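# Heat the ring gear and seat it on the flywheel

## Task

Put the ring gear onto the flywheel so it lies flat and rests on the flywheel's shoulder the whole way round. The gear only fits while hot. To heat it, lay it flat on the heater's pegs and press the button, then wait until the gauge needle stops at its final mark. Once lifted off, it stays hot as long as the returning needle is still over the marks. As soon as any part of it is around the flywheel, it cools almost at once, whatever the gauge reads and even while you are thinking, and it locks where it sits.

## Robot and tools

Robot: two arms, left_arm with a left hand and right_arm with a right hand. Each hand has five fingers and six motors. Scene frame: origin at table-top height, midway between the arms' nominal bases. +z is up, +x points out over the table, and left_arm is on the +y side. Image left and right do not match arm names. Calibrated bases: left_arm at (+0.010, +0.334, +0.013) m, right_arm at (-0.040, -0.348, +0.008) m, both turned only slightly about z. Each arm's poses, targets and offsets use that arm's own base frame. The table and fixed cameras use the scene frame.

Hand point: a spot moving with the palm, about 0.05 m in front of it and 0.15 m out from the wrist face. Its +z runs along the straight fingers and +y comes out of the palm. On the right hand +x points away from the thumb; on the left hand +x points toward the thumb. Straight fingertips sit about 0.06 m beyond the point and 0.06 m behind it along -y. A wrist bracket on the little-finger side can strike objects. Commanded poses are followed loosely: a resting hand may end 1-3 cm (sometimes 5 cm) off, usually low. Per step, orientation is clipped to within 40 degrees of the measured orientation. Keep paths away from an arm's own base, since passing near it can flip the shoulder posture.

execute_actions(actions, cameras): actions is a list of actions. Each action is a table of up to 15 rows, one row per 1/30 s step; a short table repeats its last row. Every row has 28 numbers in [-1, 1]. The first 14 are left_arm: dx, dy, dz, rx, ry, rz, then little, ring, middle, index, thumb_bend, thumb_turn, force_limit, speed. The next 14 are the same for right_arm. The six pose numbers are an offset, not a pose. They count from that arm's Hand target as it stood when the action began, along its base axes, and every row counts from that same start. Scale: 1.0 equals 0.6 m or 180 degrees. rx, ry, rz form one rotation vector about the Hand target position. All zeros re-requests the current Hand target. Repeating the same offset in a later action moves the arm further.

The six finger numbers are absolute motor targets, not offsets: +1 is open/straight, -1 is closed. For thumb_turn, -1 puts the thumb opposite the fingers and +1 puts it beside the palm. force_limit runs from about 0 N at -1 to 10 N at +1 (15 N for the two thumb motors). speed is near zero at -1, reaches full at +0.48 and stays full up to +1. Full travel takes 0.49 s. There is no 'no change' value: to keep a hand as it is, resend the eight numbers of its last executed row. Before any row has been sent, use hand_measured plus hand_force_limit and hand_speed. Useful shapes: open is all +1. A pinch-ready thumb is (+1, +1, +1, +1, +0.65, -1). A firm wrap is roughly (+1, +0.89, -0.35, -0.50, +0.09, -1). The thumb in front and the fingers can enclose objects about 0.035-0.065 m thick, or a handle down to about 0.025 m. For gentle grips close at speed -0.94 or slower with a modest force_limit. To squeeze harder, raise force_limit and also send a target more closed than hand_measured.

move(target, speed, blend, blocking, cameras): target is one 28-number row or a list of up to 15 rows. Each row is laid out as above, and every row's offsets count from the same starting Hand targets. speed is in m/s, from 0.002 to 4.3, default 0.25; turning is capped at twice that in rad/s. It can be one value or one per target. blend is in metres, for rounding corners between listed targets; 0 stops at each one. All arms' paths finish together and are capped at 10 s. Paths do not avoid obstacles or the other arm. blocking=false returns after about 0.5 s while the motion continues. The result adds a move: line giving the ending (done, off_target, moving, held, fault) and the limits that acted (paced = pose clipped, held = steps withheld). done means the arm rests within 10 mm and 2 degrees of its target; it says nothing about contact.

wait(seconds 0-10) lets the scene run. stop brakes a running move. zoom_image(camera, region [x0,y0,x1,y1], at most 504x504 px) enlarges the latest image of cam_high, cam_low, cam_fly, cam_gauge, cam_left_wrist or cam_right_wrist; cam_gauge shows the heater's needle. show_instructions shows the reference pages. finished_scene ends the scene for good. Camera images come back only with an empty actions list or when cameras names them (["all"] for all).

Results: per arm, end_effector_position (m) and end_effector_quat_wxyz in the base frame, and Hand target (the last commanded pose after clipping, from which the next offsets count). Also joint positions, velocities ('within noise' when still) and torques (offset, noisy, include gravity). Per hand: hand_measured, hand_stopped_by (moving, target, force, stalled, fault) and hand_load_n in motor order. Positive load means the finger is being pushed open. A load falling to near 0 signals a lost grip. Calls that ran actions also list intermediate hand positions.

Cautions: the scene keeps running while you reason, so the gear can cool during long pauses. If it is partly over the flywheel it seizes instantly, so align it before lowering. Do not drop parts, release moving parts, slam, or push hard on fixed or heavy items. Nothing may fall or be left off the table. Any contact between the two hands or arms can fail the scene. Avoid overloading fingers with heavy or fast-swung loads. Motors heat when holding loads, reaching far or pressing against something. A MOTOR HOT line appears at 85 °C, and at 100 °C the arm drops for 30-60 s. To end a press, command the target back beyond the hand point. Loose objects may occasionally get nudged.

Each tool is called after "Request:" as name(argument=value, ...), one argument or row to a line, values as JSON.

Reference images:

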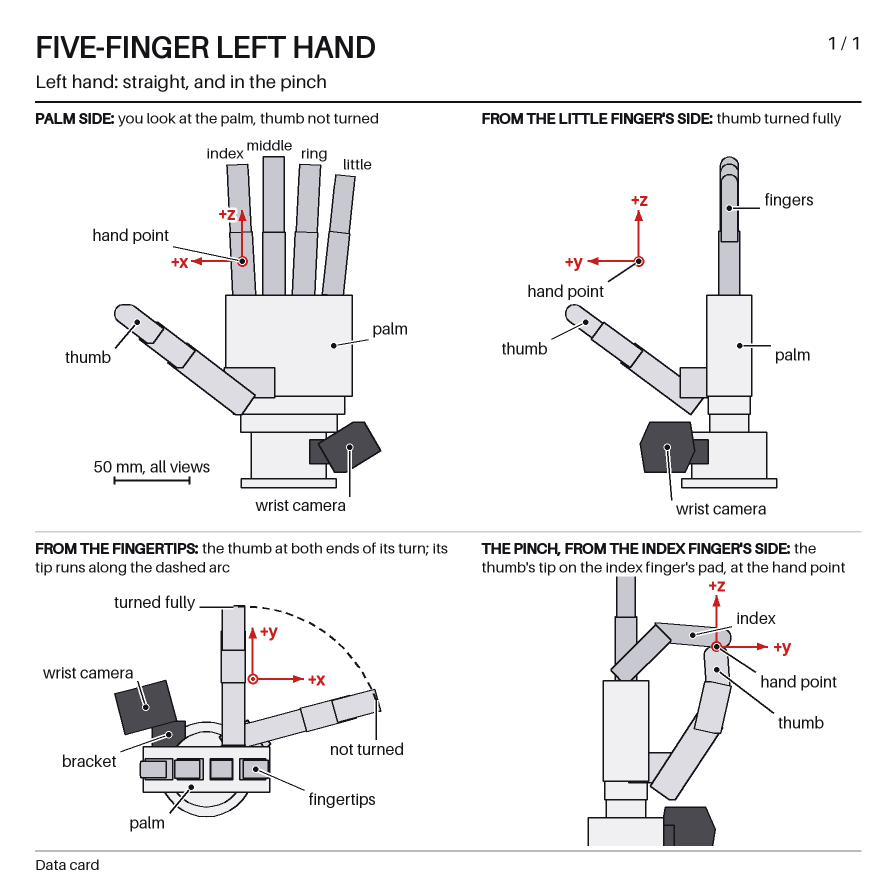

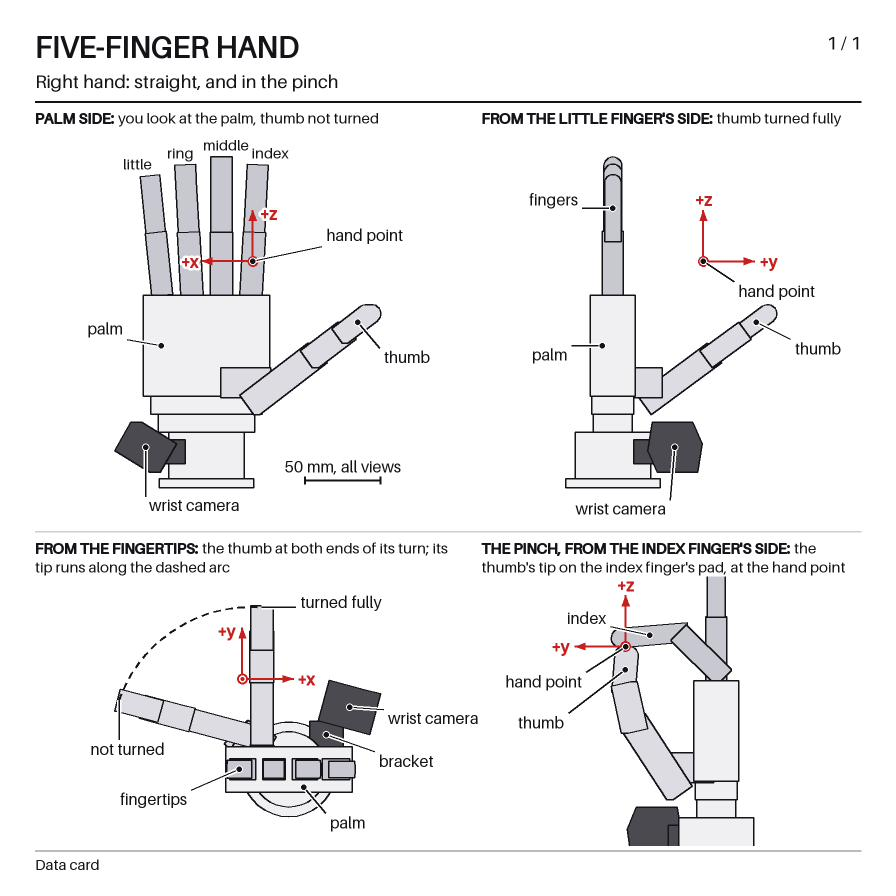

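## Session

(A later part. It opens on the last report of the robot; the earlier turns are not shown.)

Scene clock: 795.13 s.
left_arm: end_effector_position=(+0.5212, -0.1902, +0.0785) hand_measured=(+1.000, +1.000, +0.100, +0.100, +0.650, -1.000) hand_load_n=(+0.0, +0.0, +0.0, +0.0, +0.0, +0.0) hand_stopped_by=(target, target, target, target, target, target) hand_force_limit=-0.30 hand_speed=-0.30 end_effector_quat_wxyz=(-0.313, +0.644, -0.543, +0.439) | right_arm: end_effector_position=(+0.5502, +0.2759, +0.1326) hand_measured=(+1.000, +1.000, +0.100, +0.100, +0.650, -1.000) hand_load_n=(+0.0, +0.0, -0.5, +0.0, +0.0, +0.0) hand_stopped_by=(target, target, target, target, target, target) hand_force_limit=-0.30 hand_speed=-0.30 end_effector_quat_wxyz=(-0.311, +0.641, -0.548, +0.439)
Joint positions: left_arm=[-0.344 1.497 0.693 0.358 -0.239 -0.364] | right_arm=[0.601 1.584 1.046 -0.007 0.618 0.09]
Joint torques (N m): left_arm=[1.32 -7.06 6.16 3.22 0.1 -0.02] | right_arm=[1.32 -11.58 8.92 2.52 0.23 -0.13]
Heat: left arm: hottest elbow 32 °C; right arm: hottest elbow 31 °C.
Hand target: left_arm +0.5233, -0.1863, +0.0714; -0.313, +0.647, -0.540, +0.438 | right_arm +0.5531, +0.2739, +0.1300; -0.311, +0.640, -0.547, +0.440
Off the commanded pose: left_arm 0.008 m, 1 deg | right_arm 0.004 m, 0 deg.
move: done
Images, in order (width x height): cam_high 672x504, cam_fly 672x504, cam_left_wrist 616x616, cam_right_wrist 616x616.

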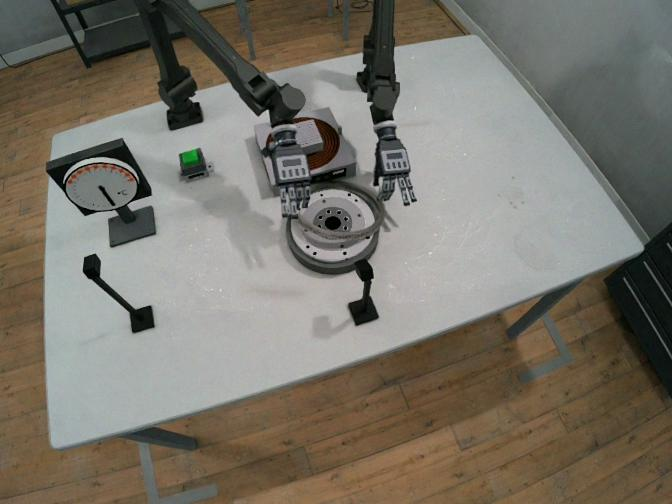

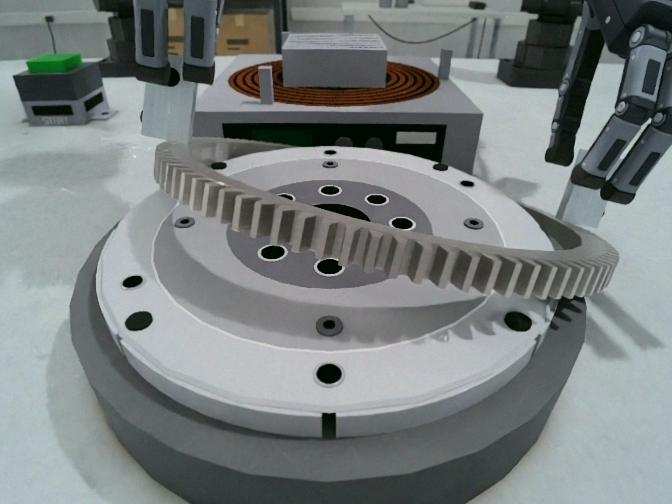

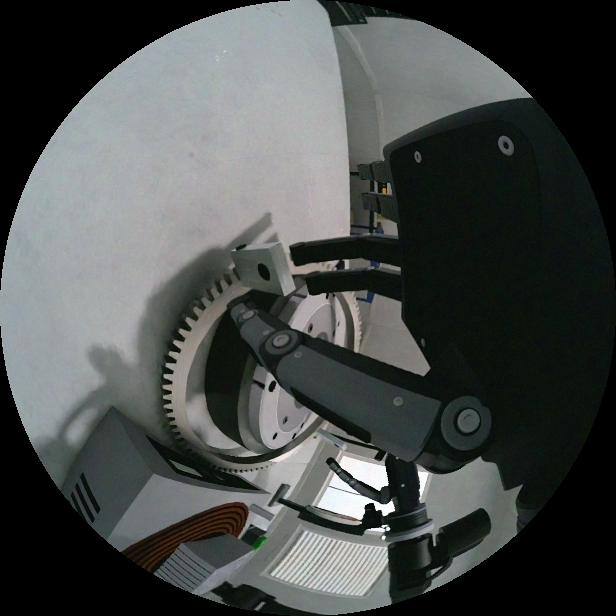

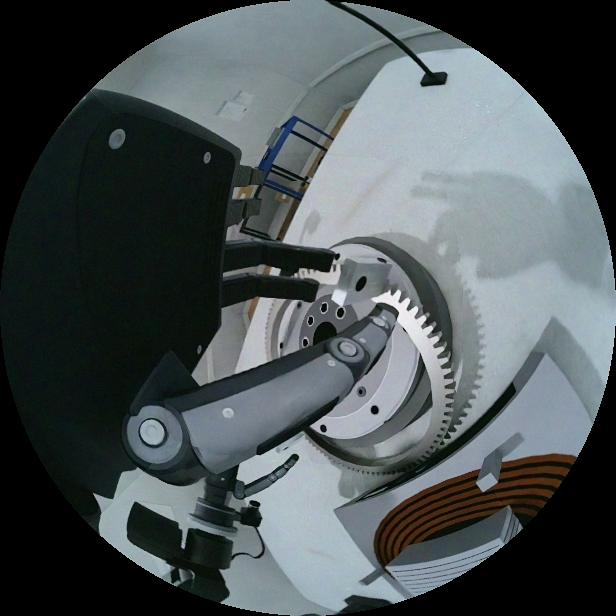

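Request:
move(
  target=[0.0,0,-0.028,0,0,0,1,1,0.1,0.1,0.65,-1,-0.3,-0.3,0,0,-0.033,0,0,0,1,1,0.1,0.1,0.65,-1,-0.3,-0.3],
  speed=0.06,
  cameras=["cam_fly","cam_left_wrist","cam_right_wrist"],
)

Request:
zoom_image(
  camera="cam_left_wrist",
  region=[180, 180, 360, 360],
)

Request:
zoom_image(
  camera="cam_right_wrist",
  region=[260, 200, 440, 380],
)

Scene clock: 807.77 s.
left_arm: end_effector_position=(+0.5235, -0.1910, +0.0647) hand_measured=(+1.000, +1.000, +0.100, +0.100, +0.650, -1.000) hand_load_n=(-0.5, +0.0, +0.0, +0.0, +0.0, +0.0) hand_stopped_by=(target, target, target, target, target, target) hand_force_limit=-0.30 hand_speed=-0.30 end_effector_quat_wxyz=(-0.314, +0.643, -0.541, +0.441) | right_arm: end_effector_position=(+0.5510, +0.2764, +0.1157) hand_measured=(+1.000, +1.000, +0.100, +0.100, +0.650, -1.000) hand_load_n=(+0.0, +0.0, +0.0, +0.0, +0.0, +0.0) hand_stopped_by=(target, target, target, target, target, target) hand_force_limit=-0.30 hand_speed=-0.30 end_effector_quat_wxyz=(-0.313, +0.639, -0.548, +0.439)
Joint positions: left_arm=[-0.344 1.539 0.683 0.415 -0.239 -0.364] | right_arm=[0.601 1.61 1.024 0.047 0.618 0.09]
Joint torques (N m): left_arm=[1.32 -7.12 5.53 3.21 0.1 -0.02] | right_arm=[1.03 -11.99 8.73 2.69 0.25 -0.11]
Heat: left arm: hottest elbow 32 °C; right arm: hottest elbow 30 °C.
Hand target: left_arm +0.5233, -0.1863, +0.0547; -0.313, +0.647, -0.540, +0.438 | right_arm +0.5530, +0.2739, +0.1102; -0.311, +0.640, -0.547, +0.441
Off the commanded pose: left_arm 0.011 m, 1 deg | right_arm 0.006 m, 0 deg.
move: off_target (left_arm)
Images, in order (width x height): cam_fly 672x504, cam_left_wrist 616x616, cam_right_wrist 616x616.

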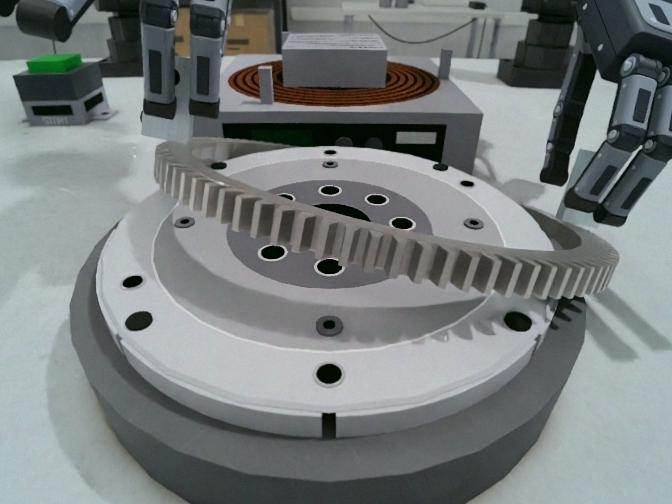

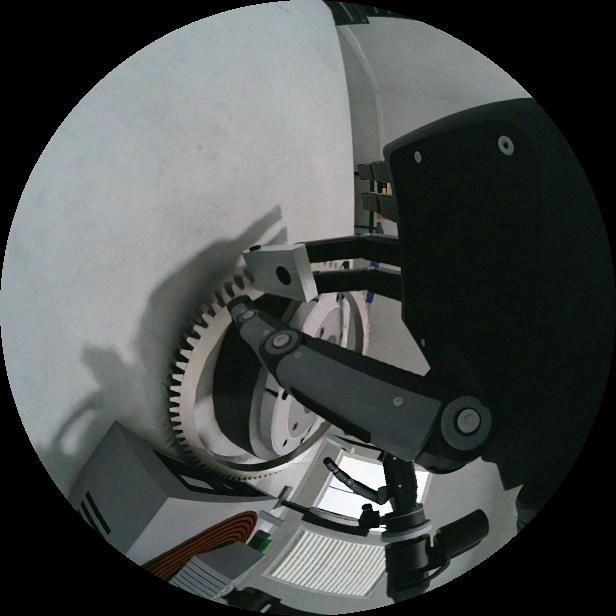

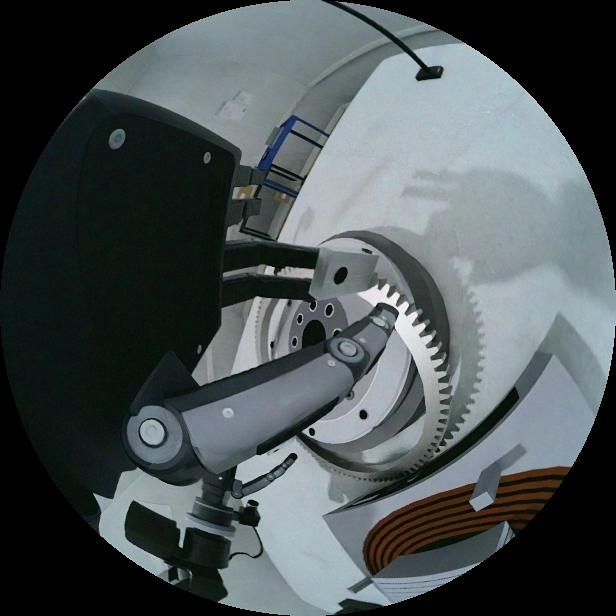

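Scaled by 2.800 from the camera's 616x616 image, which has a finer 880x880 frame.

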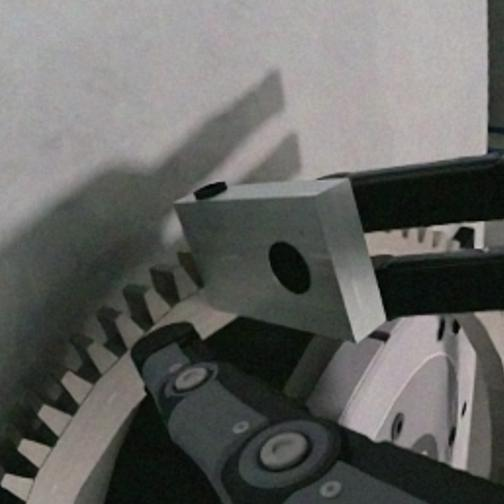

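Scaled by 2.800 from the camera's 616x616 image, which has a finer 880x880 frame.

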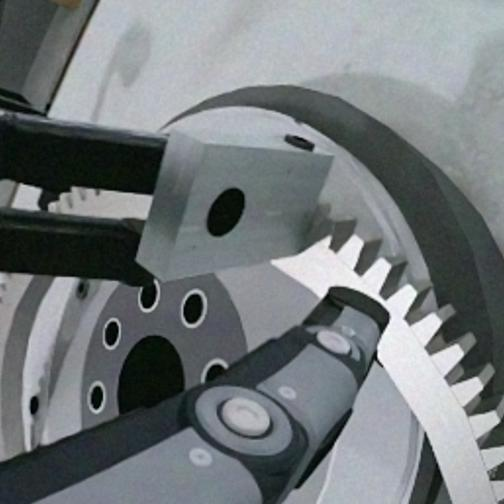

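Request:
execute_actions(
  actions=[
    [[0,0,0,0,0,0,1,1,-0.35,-0.45,0.15,-1,-0.8,-0.9,0,0,0,0,0,0,1,1,-0.35,-0.45,0.15,-1,-0.8,-0.9]],
  ],
  cameras=[],
)

Request:
execute_actions(
  actions=[
    [[0,0,0,0,0,0,1,1,-0.6,-0.7,-0.2,-1,0.8,-0.92,0,0,0,0,0,0,1,1,-0.6,-0.7,-0.2,-1,0.8,-0.92]],
  ],
  cameras=["cam_fly","cam_left_wrist","cam_right_wrist"],
)

Request:
zoom_image(
  camera="cam_left_wrist",
  region=[180, 180, 360, 360],
)

Request:
zoom_image(
  camera="cam_right_wrist",
  region=[260, 200, 440, 380],
)

Scene clock: 819.50 s.
left_arm: end_effector_position=(+0.5238, -0.1911, +0.0650) hand_measured=(+1.000, +1.000, -0.168, -0.450, +0.348, -1.000) hand_load_n=(+0.0, +0.0, +0.0, +0.0, +1.5, +0.0) hand_stopped_by=(target, target, force, target, force, target) hand_force_limit=-0.80 hand_speed=-0.90 end_effector_quat_wxyz=(-0.314, +0.643, -0.541, +0.442) | right_arm: end_effector_position=(+0.5512, +0.2767, +0.1158) hand_measured=(+1.000, +1.000, -0.076, -0.450, +0.344, -1.000) hand_load_n=(+0.0, +0.0, +0.0, +0.5, +2.0, +0.0) hand_stopped_by=(target, target, force, target, force, target) hand_force_limit=-0.80 hand_speed=-0.90 end_effector_quat_wxyz=(-0.313, +0.639, -0.548, +0.439)
Joint positions: left_arm=[-0.344 1.539 0.683 0.417 -0.239 -0.364] | right_arm=[0.601 1.61 1.024 0.049 0.617 0.09]
Joint torques (N m): left_arm=[1.26 -7.3 5.5 3.17 0.1 -0.03] | right_arm=[0.97 -11.4 8.62 2.52 0.24 -0.12]
Heat: left arm: hottest elbow 32 °C; right arm: hottest elbow 30 °C.
Hand target: left_arm +0.5233, -0.1863, +0.0547; -0.313, +0.647, -0.540, +0.438 | right_arm +0.5530, +0.2739, +0.1101; -0.311, +0.640, -0.547, +0.440
Off the commanded pose: left_arm 0.011 m, 1 deg | right_arm 0.006 m, 0 deg.
Step readings (end_effector_position of left_arm | right_arm):
0: (+0.5235, -0.1910, +0.0647) | (+0.5510, +0.2765, +0.1158)
1: (+0.5235, -0.1910, +0.0647) | (+0.5510, +0.2765, +0.1158)
2: (+0.5235, -0.1910, +0.0647) | (+0.5510, +0.2765, +0.1158)
4: (+0.5235, -0.1910, +0.0647) | (+0.5510, +0.2765, +0.1158)
8: (+0.5235, -0.1910, +0.0647) | (+0.5510, +0.2765, +0.1158)
15: (+0.5235, -0.1910, +0.0647) | (+0.5510, +0.2765, +0.1158)
No camera images: "cameras" was empty.

Scene clock: 820.87 s.
left_arm: end_effector_position=(+0.5245, -0.1911, +0.0657) hand_measured=(+1.000, +1.000, -0.194, -0.694, +0.328, -1.000) hand_load_n=(-0.5, +0.0, +8.0, +9.0, +14.5, +0.0) hand_stopped_by=(target, target, force, force, force, target) hand_force_limit=0.80 hand_speed=-0.92 end_effector_quat_wxyz=(-0.314, +0.643, -0.540, +0.443) | right_arm: end_effector_position=(+0.5547, +0.2751, +0.1162) hand_measured=(+1.000, +1.000, -0.192, -0.514, +0.310, -1.000) hand_load_n=(+0.0, +0.0, +9.5, +8.5, +14.0, +0.0) hand_stopped_by=(target, target, force, force, force, target) hand_force_limit=0.80 hand_speed=-0.92 end_effector_quat_wxyz=(-0.316, +0.635, -0.550, +0.441)
Joint positions: left_arm=[-0.343 1.54 0.683 0.422 -0.238 -0.364] | right_arm=[0.595 1.614 1.024 0.063 0.616 0.09]
Joint torques (N m): left_arm=[1.14 -7.12 5.49 2.96 0.07 -0.03] | right_arm=[1.55 -12.04 8.53 1.91 0.26 -0.13]
Heat: left arm: hottest elbow 31 °C; right arm: hottest elbow 30 °C.
Hand target: left_arm +0.5234, -0.1861, +0.0547; -0.313, +0.648, -0.540, +0.438 | right_arm +0.5531, +0.2738, +0.1102; -0.311, +0.640, -0.547, +0.440
Off the commanded pose: left_arm 0.012 m, 1 deg | right_arm 0.006 m, 1 deg.
Step readings (end_effector_position of left_arm | right_arm):
0: (+0.5238, -0.1911, +0.0650) | (+0.5512, +0.2767, +0.1158)
1: (+0.5238, -0.1911, +0.0650) | (+0.5512, +0.2767, +0.1158)
2: (+0.5238, -0.1911, +0.0650) | (+0.5512, +0.2767, +0.1158)
4: (+0.5238, -0.1911, +0.0651) | (+0.5513, +0.2768, +0.1160)
8: (+0.5241, -0.1909, +0.0650) | (+0.5524, +0.2768, +0.1168)
15: (+0.5244, -0.1911, +0.0654) | (+0.5542, +0.2758, +0.1162)
Images, in order (width x height): cam_fly 672x504, cam_left_wrist 616x616, cam_right_wrist 616x616.

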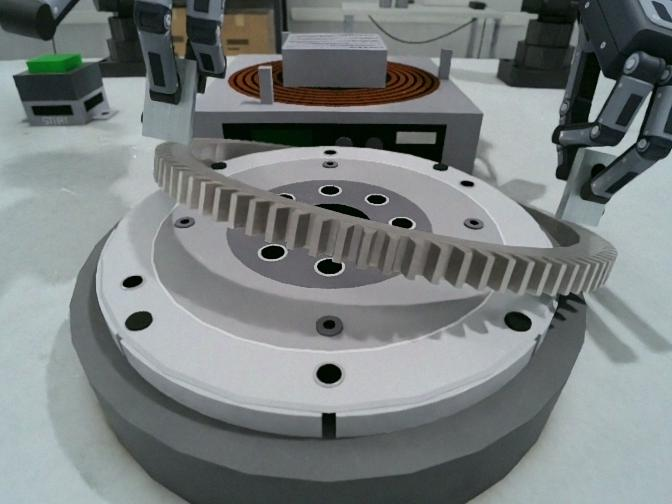

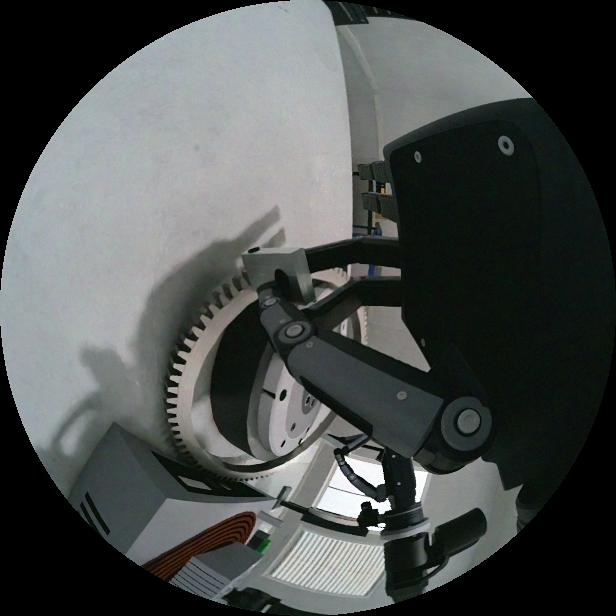

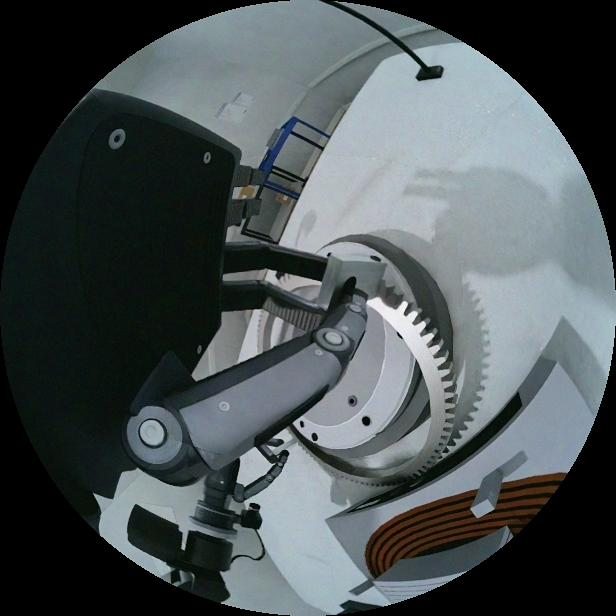

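Scaled by 2.800 from the camera's 616x616 image, which has a finer 880x880 frame.

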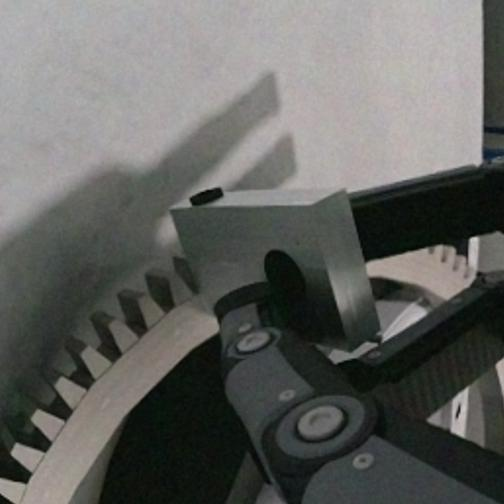

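Scaled by 2.800 from the camera's 616x616 image, which has a finer 880x880 frame.

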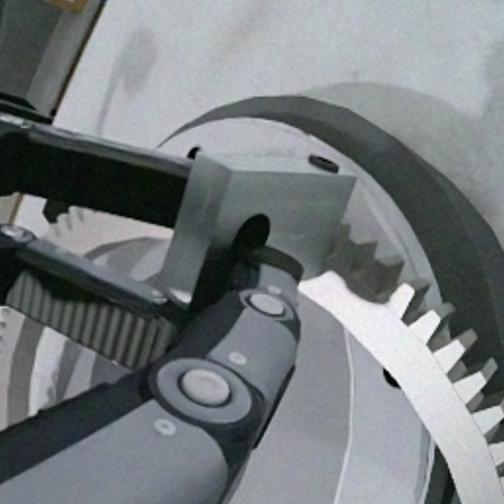

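Request:
zoom_image(
  camera="cam_fly",
  region=[520, 60, 672, 240],
)

Request:
zoom_image(
  camera="cam_fly",
  region=[110, 0, 260, 160],
)

Scaled by 2.800.

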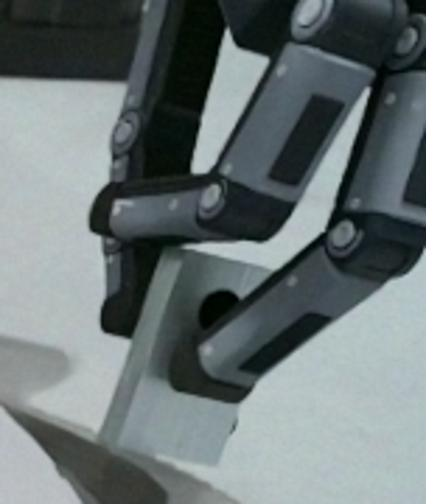

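Scaled by 3.150.

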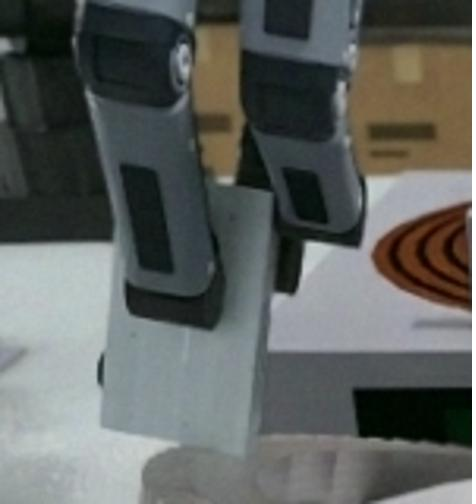

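Request:
execute_actions(
  actions=[
    [[0,0,0,0,0,0,1,1,0.1,0.1,0.65,-1,-0.3,-0.4,0,0,0,0,0,0,1,1,0.1,0.1,0.65,-1,-0.3,-0.4]],
  ],
  cameras=[],
)

Request:
move(
  target=[0.0,0.0183,-0.003,0,0,0,1,1,0.1,0.1,0.65,-1,-0.3,-0.3,0,-0.0167,0.003,0,0,0,1,1,0.1,0.1,0.65,-1,-0.3,-0.3],
  speed=0.06,
  cameras=["cam_fly","cam_left_wrist","cam_right_wrist"],
)

Request:
zoom_image(
  camera="cam_fly",
  region=[520, 60, 672, 240],
)

Request:
zoom_image(
  camera="cam_fly",
  region=[110, 0, 260, 160],
)

Scene clock: 843.03 s.
left_arm: end_effector_position=(+0.5243, -0.1911, +0.0649) hand_measured=(+1.000, +1.000, +0.100, +0.100, +0.650, -1.000) hand_load_n=(+0.0, +0.0, +0.0, -0.5, +0.0, +0.0) hand_stopped_by=(target, target, target, target, target, target) hand_force_limit=-0.30 hand_speed=-0.40 end_effector_quat_wxyz=(-0.314, +0.643, -0.540, +0.443) | right_arm: end_effector_position=(+0.5547, +0.2751, +0.1159) hand_measured=(+1.000, +1.000, +0.100, +0.100, +0.650, -1.000) hand_load_n=(+0.0, -0.5, +0.0, +0.0, +0.0, +0.0) hand_stopped_by=(target, target, target, target, target, target) hand_force_limit=-0.30 hand_speed=-0.40 end_effector_quat_wxyz=(-0.316, +0.635, -0.550, +0.441)
Joint positions: left_arm=[-0.343 1.541 0.683 0.422 -0.237 -0.364] | right_arm=[0.595 1.614 1.024 0.063 0.616 0.09]
Joint torques (N m): left_arm=[1.2 -7.24 5.55 2.96 0.05 -0.02] | right_arm=[1.26 -12.22 8.75 1.88 0.29 -0.11]
Heat: left arm: hottest elbow 31 °C; right arm: hottest elbow 29 °C.
Hand target: left_arm +0.5234, -0.1861, +0.0547; -0.313, +0.648, -0.540, +0.438 | right_arm +0.5531, +0.2738, +0.1101; -0.311, +0.640, -0.547, +0.440
Off the commanded pose: left_arm 0.011 m, 1 deg | right_arm 0.006 m, 1 deg.
Step readings (end_effector_position of left_arm | right_arm):
0: (+0.5245, -0.1911, +0.0657) | (+0.5547, +0.2751, +0.1162)
1: (+0.5245, -0.1911, +0.0657) | (+0.5547, +0.2751, +0.1162)
2: (+0.5245, -0.1911, +0.0657) | (+0.5547, +0.2751, +0.1162)
4: (+0.5243, -0.1911, +0.0651) | (+0.5547, +0.2751, +0.1162)
8: (+0.5243, -0.1911, +0.0649) | (+0.5547, +0.2751, +0.1159)
15: (+0.5243, -0.1911, +0.0649) | (+0.5547, +0.2751, +0.1159)
No camera images: "cameras" was empty.

Scene clock: 843.93 s.
left_arm: end_effector_position=(+0.5243, -0.1802, +0.0614) hand_measured=(+1.000, +1.000, +0.100, +0.100, +0.650, -1.000) hand_load_n=(+0.0, +0.0, +0.0, +0.0, +0.0, -0.5) hand_stopped_by=(target, target, target, target, target, target) hand_force_limit=-0.30 hand_speed=-0.30 end_effector_quat_wxyz=(-0.311, +0.647, -0.538, +0.441) | right_arm: end_effector_position=(+0.5513, +0.2708, +0.1085) hand_measured=(+1.000, +1.000, +0.100, +0.100, +0.650, -1.000) hand_load_n=(+0.0, +0.0, +0.0, +0.0, +0.0, +0.0) hand_stopped_by=(target, target, target, target, target, target) hand_force_limit=-0.30 hand_speed=-0.30 end_effector_quat_wxyz=(-0.311, +0.643, -0.547, +0.437)
Joint positions: left_arm=[-0.316 1.541 0.673 0.427 -0.215 -0.364] | right_arm=[0.589 1.614 1.01 0.063 0.603 0.08]
Joint torques (N m): left_arm=[1.14 -7.47 5.38 3.25 0.1 0.09] | right_arm=[0.21 -13.27 8.34 2.17 0.23 -0.11]
Heat: left arm: hottest elbow 31 °C; right arm: hottest elbow 29 °C.
Hand target: left_arm +0.5234, -0.1752, +0.0529; -0.313, +0.647, -0.540, +0.438 | right_arm +0.5530, +0.2639, +0.1118; -0.311, +0.640, -0.547, +0.440
Off the commanded pose: left_arm 0.010 m, 1 deg | right_arm 0.008 m, 0 deg.
move: done
Images, in order (width x height): cam_fly 672x504, cam_left_wrist 616x616, cam_right_wrist 616x616.

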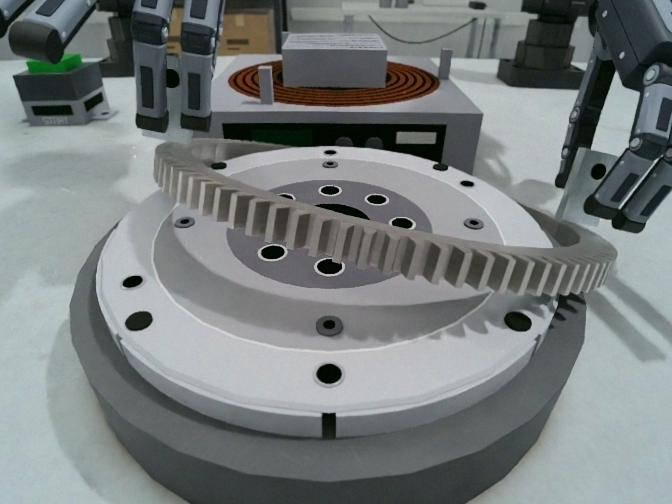

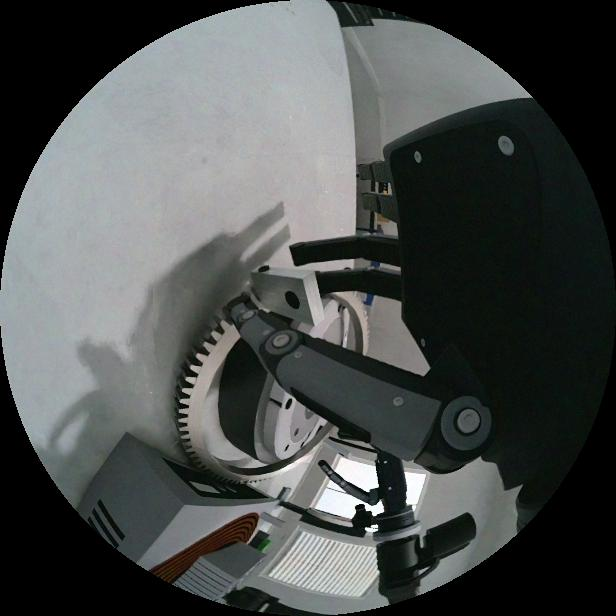

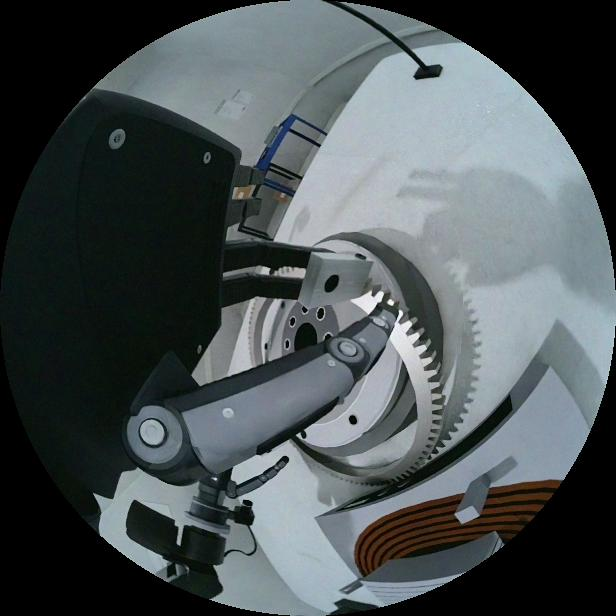

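Scaled by 2.800.

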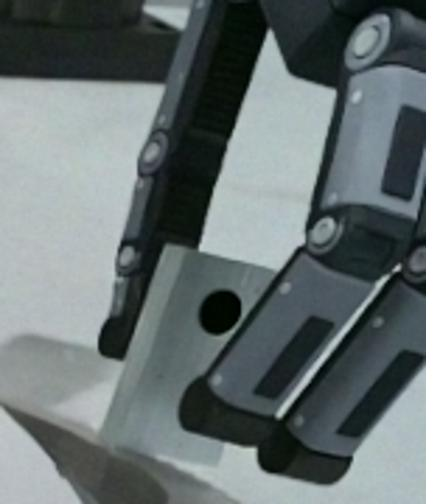

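Scaled by 3.150.

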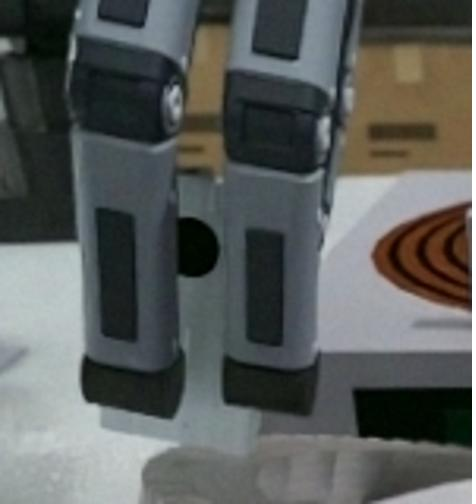

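Request:
move(
  target=[0.0,-0.0083,0.0,0,0,0,1,1,0.1,0.1,0.65,-1,-0.3,-0.3,0,-0.0165,0.0167,0,0,0,1,1,0.1,0.1,0.65,-1,-0.3,-0.3],
  speed=0.06,
  cameras=["cam_fly","cam_left_wrist","cam_right_wrist"],
)

Request:
zoom_image(
  camera="cam_fly",
  region=[520, 60, 672, 240],
)

Request:
zoom_image(
  camera="cam_fly",
  region=[110, 0, 260, 160],
)

Scene clock: 868.93 s.
left_arm: end_effector_position=(+0.5247, -0.1792, +0.0614) hand_measured=(+1.000, +1.000, +0.100, +0.100, +0.650, -1.000) hand_load_n=(+0.0, +0.0, +0.0, +0.0, +0.0, +0.0) hand_stopped_by=(target, target, target, target, target, target) hand_force_limit=-0.30 hand_speed=-0.30 end_effector_quat_wxyz=(-0.313, +0.648, -0.537, +0.440) | right_arm: end_effector_position=(+0.5549, +0.2630, +0.1167) hand_measured=(+1.000, +1.000, +0.100, +0.100, +0.650, -1.000) hand_load_n=(+0.0, +0.0, +0.0, +0.0, +0.0, +0.0) hand_stopped_by=(target, target, target, target, target, target) hand_force_limit=-0.30 hand_speed=-0.30 end_effector_quat_wxyz=(-0.313, +0.641, -0.547, +0.438)
Joint positions: left_arm=[-0.316 1.541 0.673 0.427 -0.22 -0.364] | right_arm=[0.572 1.598 1.01 0.059 0.588 0.069]
Joint torques (N m): left_arm=[0.38 -7.18 5.7 3.15 -0.1 0.04] | right_arm=[0.32 -13.68 8.06 1.47 0.18 -0.12]
Heat: left arm: hottest elbow 30 °C; right arm: hottest elbow 30 °C.
Hand target: left_arm +0.5234, -0.1802, +0.0529; -0.313, +0.648, -0.540, +0.438 | right_arm +0.5531, +0.2539, +0.1219; -0.311, +0.640, -0.547, +0.441
Off the commanded pose: left_arm 0.009 m, 0 deg | right_arm 0.011 m, 0 deg.
move: off_target (right_arm)
Images, in order (width x height): cam_fly 672x504, cam_left_wrist 616x616, cam_right_wrist 616x616.

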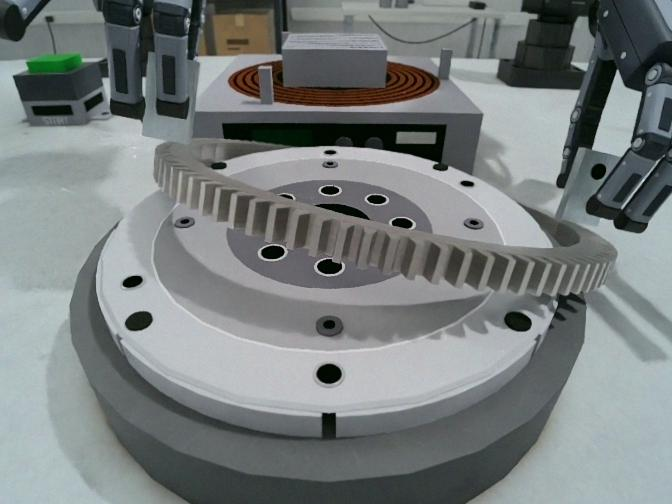

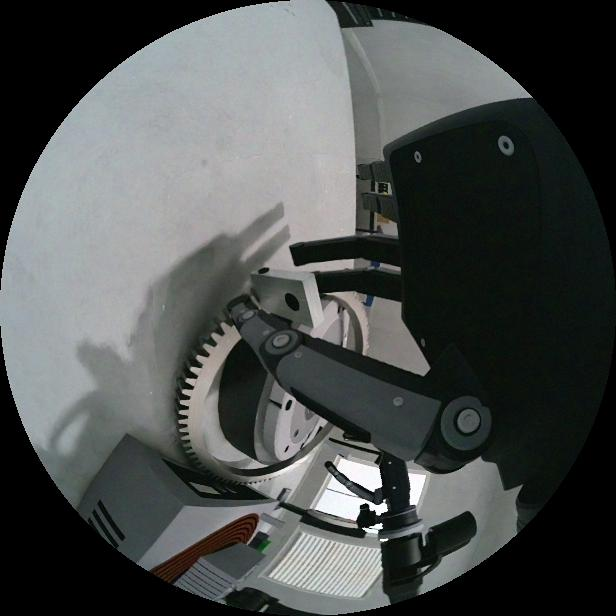

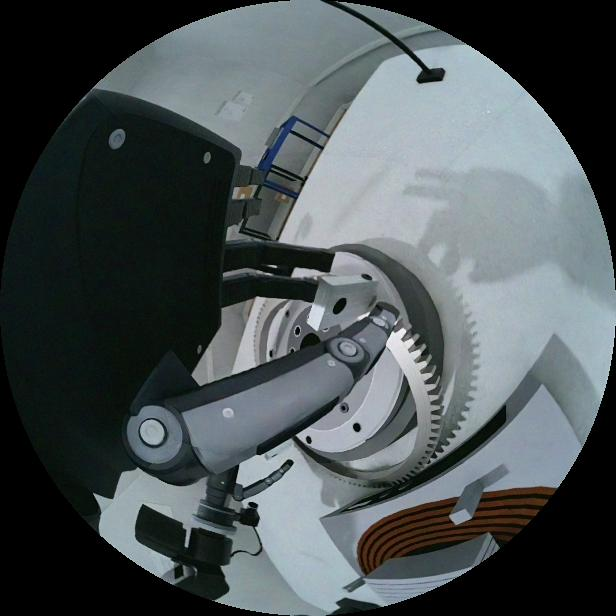

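Scaled by 2.800.

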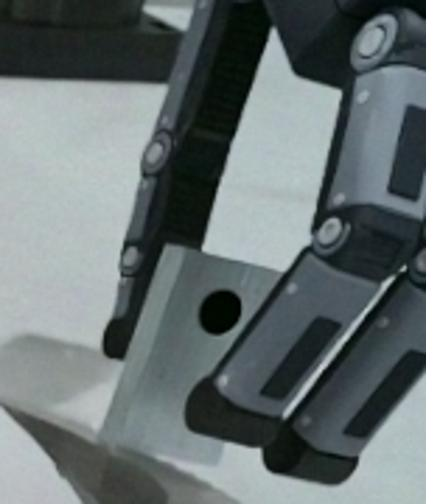

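Scaled by 3.150.

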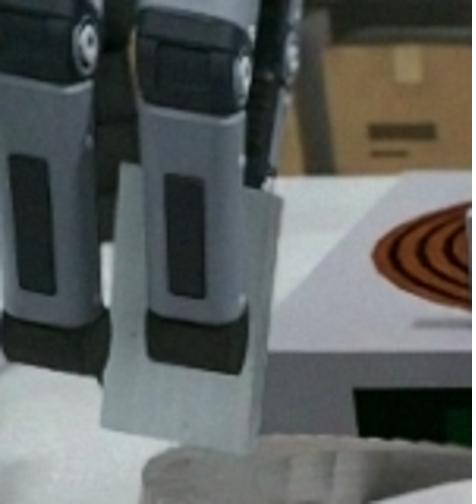

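Request:
move(
  target=[0.0,-0.0167,0.0,0,0,0,1,1,0.1,0.1,0.65,-1,-0.3,-0.3,0,0.02,0.0,0,0,0,1,1,0.1,0.1,0.65,-1,-0.3,-0.3],
  speed=0.06,
  cameras=["cam_fly"],
)

Request:
zoom_image(
  camera="cam_fly",
  region=[520, 60, 672, 240],
)

Request:
zoom_image(
  camera="cam_fly",
  region=[110, 0, 260, 160],
)

Scene clock: 882.20 s.
left_arm: end_effector_position=(+0.5223, -0.1851, +0.0589) hand_measured=(+1.000, +1.000, +0.100, +0.100, +0.650, -1.000) hand_load_n=(+0.0, +0.0, +0.0, +0.0, +0.0, +0.0) hand_stopped_by=(target, target, target, target, target, target) hand_force_limit=-0.30 hand_speed=-0.30 end_effector_quat_wxyz=(-0.316, +0.647, -0.539, +0.437) | right_arm: end_effector_position=(+0.5534, +0.2600, +0.1147) hand_measured=(+1.000, +1.000, +0.100, +0.100, +0.650, -1.000) hand_load_n=(+0.0, +0.0, +0.0, +0.0, +0.0, +0.0) hand_stopped_by=(target, target, target, target, target, target) hand_force_limit=-0.30 hand_speed=-0.30 end_effector_quat_wxyz=(-0.306, +0.642, -0.548, +0.440)
Joint positions: left_arm=[-0.336 1.545 0.673 0.427 -0.242 -0.364] | right_arm=[0.572 1.598 1.01 0.047 0.597 0.069]
Joint torques (N m): left_arm=[-0.03 -7.12 6.39 2.92 -0.12 -0.06] | right_arm=[2.14 -12.57 9.89 1.59 0.61 0.02]
Heat: left arm: hottest elbow 30 °C; right arm: hottest elbow 30 °C.
Hand target: left_arm +0.5234, -0.1902, +0.0529; -0.313, +0.648, -0.540, +0.438 | right_arm +0.5530, +0.2659, +0.1219; -0.311, +0.640, -0.547, +0.440
Off the commanded pose: left_arm 0.008 m, 0 deg | right_arm 0.009 m, 1 deg.
move: done
Images, in order (width x height): cam_fly 672x504.

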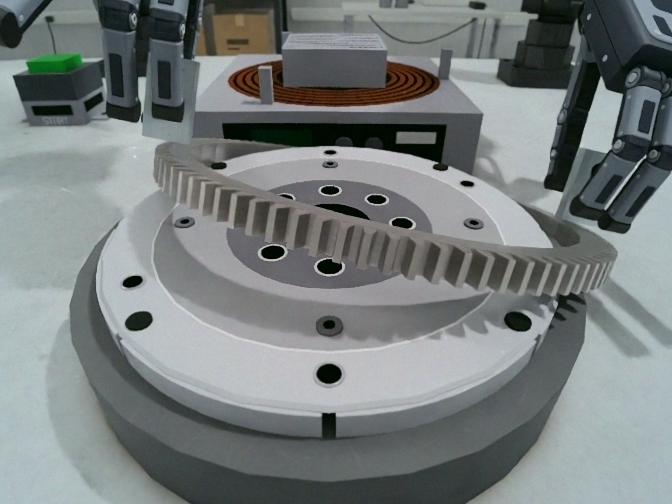

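Scaled by 2.800.

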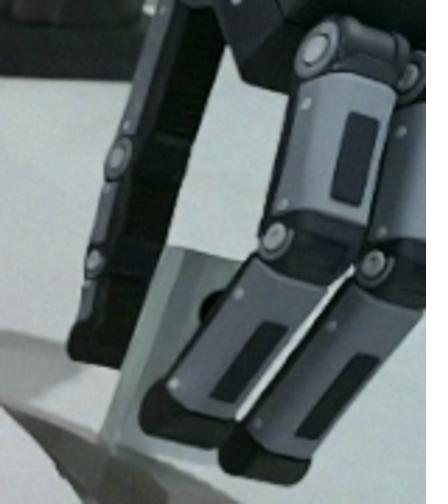

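Scaled by 3.150.

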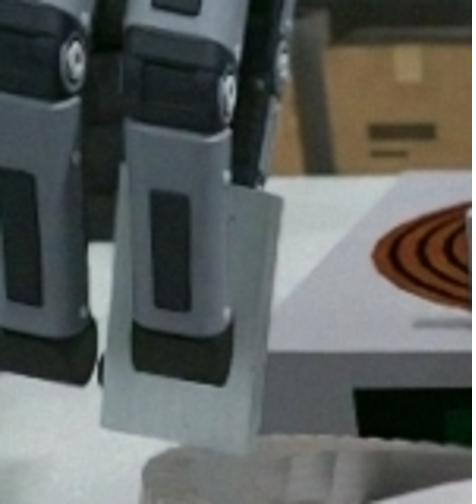

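Request:
move(
  target=[0.0,0,0.0,0,0,0,1,1,0.1,0.1,0.65,-1,-0.3,-0.3,0,0.0133,0.0,0,0,0,1,1,0.1,0.1,0.65,-1,-0.3,-0.3],
  speed=0.06,
  cameras=["cam_fly"],
)

Request:
zoom_image(
  camera="cam_fly",
  region=[520, 60, 672, 240],
)

Request:
zoom_image(
  camera="cam_fly",
  region=[110, 0, 260, 160],
)

Scene clock: 891.47 s.
left_arm: end_effector_position=(+0.5223, -0.1851, +0.0589) hand_measured=(+1.000, +1.000, +0.100, +0.100, +0.650, -1.000) hand_load_n=(+0.0, +0.0, -0.5, +0.0, +0.0, +0.0) hand_stopped_by=(target, target, target, target, target, target) hand_force_limit=-0.30 hand_speed=-0.30 end_effector_quat_wxyz=(-0.316, +0.647, -0.539, +0.437) | right_arm: end_effector_position=(+0.5494, +0.2639, +0.1137) hand_measured=(+1.000, +1.000, +0.100, +0.100, +0.650, -1.000) hand_load_n=(+0.0, +0.0, +0.0, +0.0, +0.0, +0.0) hand_stopped_by=(target, target, target, target, target, target) hand_force_limit=-0.30 hand_speed=-0.30 end_effector_quat_wxyz=(-0.303, +0.644, -0.547, +0.441)
Joint positions: left_arm=[-0.336 1.545 0.673 0.427 -0.242 -0.364] | right_arm=[0.584 1.598 1.01 0.039 0.609 0.073]
Joint torques (N m): left_arm=[-0.09 -7.06 6.41 2.96 -0.12 -0.07] | right_arm=[2.67 -11.63 10.95 1.54 0.64 0.03]
Heat: left arm: hottest elbow 30 °C; right arm: hottest elbow 30 °C.
Hand target: left_arm +0.5234, -0.1903, +0.0529; -0.313, +0.647, -0.540, +0.438 | right_arm +0.5530, +0.2739, +0.1219; -0.311, +0.640, -0.547, +0.441
Off the commanded pose: left_arm 0.008 m, 0 deg | right_arm 0.013 m, 1 deg.
move: off_target (right_arm)
Images, in order (width x height): cam_fly 672x504.

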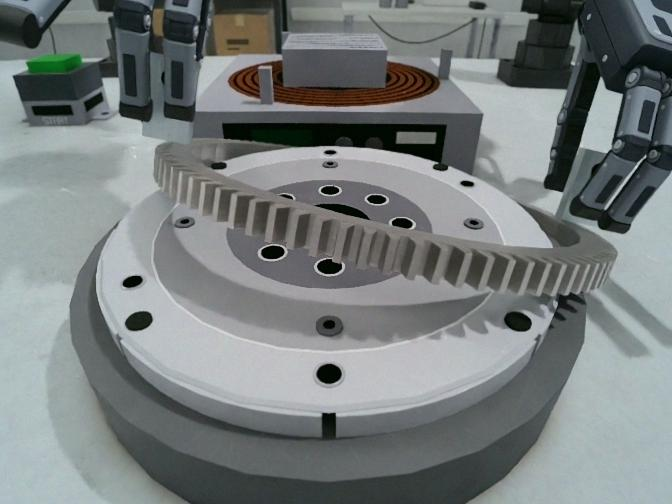

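Scaled by 2.800.

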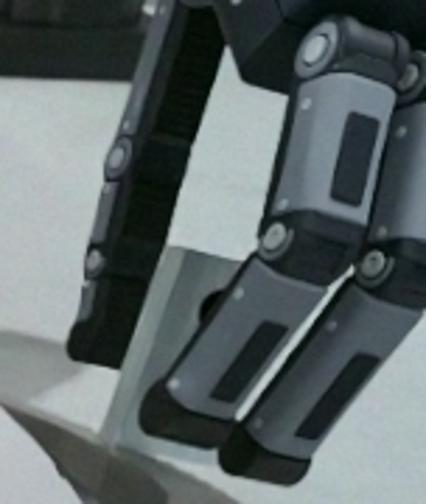

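Scaled by 3.150.

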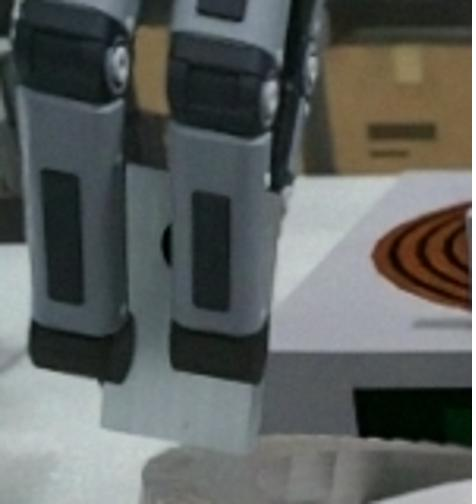

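Request:
execute_actions(
  actions=[
    [[0,0,0,0,0,0,1,1,-0.35,-0.35,0.15,-1,-0.8,-0.9,0,0,0,0,0,0,1,1,-0.35,-0.35,0.15,-1,-0.8,-0.9]],
  ],
  cameras=["cam_fly"],
)

Request:
zoom_image(
  camera="cam_fly",
  region=[520, 60, 672, 240],
)

Request:
zoom_image(
  camera="cam_fly",
  region=[110, 0, 260, 160],
)

Scene clock: 899.80 s.
left_arm: end_effector_position=(+0.5225, -0.1851, +0.0590) hand_measured=(+1.000, +1.000, -0.122, -0.188, +0.278, -1.000) hand_load_n=(+0.0, +0.0, +0.5, +2.0, +2.5, +0.0) hand_stopped_by=(target, target, force, force, force, target) hand_force_limit=-0.80 hand_speed=-0.90 end_effector_quat_wxyz=(-0.316, +0.647, -0.538, +0.437) | right_arm: end_effector_position=(+0.5495, +0.2643, +0.1138) hand_measured=(+1.000, +1.000, -0.076, -0.122, +0.206, -1.000) hand_load_n=(+0.0, +0.0, +0.0, +1.5, +2.0, +0.5) hand_stopped_by=(target, target, force, force, force, target) hand_force_limit=-0.80 hand_speed=-0.90 end_effector_quat_wxyz=(-0.304, +0.643, -0.549, +0.440)
Joint positions: left_arm=[-0.336 1.546 0.673 0.427 -0.243 -0.366] | right_arm=[0.584 1.598 1.01 0.039 0.609 0.078]
Joint torques (N m): left_arm=[-0.15 -7.12 6.39 2.92 -0.08 -0.06] | right_arm=[2.84 -11.34 11.1 1.43 0.59 0]
Heat: left arm: hottest elbow 30 °C; right arm: hottest elbow 31 °C.
Hand target: left_arm +0.5234, -0.1903, +0.0529; -0.313, +0.648, -0.540, +0.438 | right_arm +0.5530, +0.2740, +0.1219; -0.311, +0.640, -0.547, +0.440
Off the commanded pose: left_arm 0.008 m, 0 deg | right_arm 0.013 m, 1 deg.
Step readings (end_effector_position of left_arm | right_arm):
0: (+0.5223, -0.1851, +0.0589) | (+0.5494, +0.2640, +0.1137)
1: (+0.5223, -0.1851, +0.0589) | (+0.5494, +0.2640, +0.1137)
2: (+0.5223, -0.1851, +0.0589) | (+0.5494, +0.2640, +0.1137)
4: (+0.5223, -0.1851, +0.0589) | (+0.5494, +0.2640, +0.1137)
8: (+0.5223, -0.1851, +0.0589) | (+0.5494, +0.2640, +0.1137)
15: (+0.5223, -0.1851, +0.0589) | (+0.5494, +0.2640, +0.1137)
Images, in order (width x height): cam_fly 672x504.

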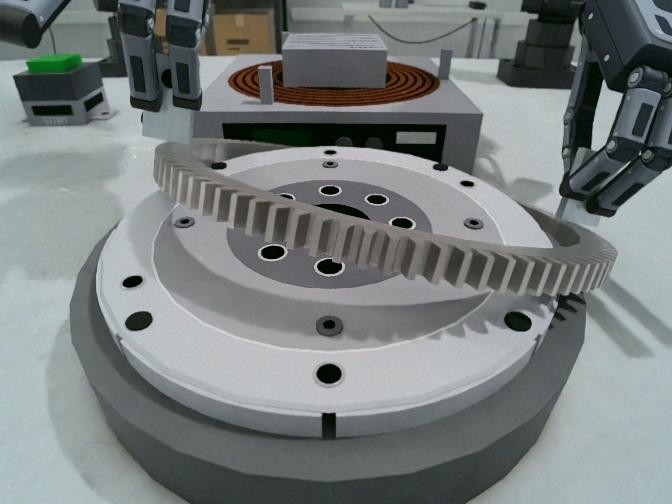

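Scaled by 2.800.

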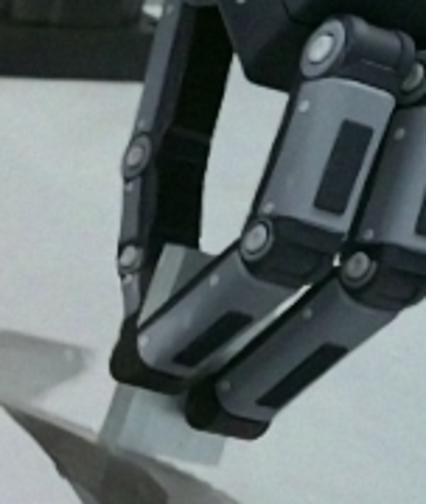

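Scaled by 3.150.

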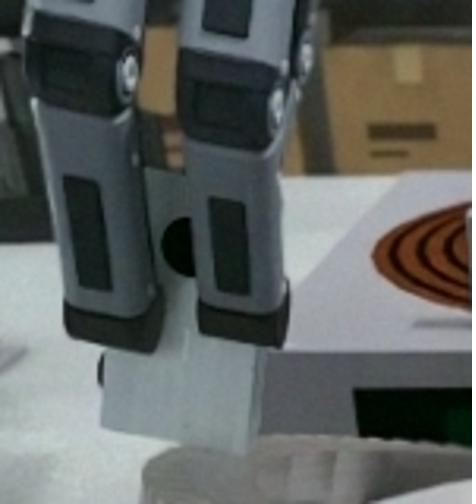

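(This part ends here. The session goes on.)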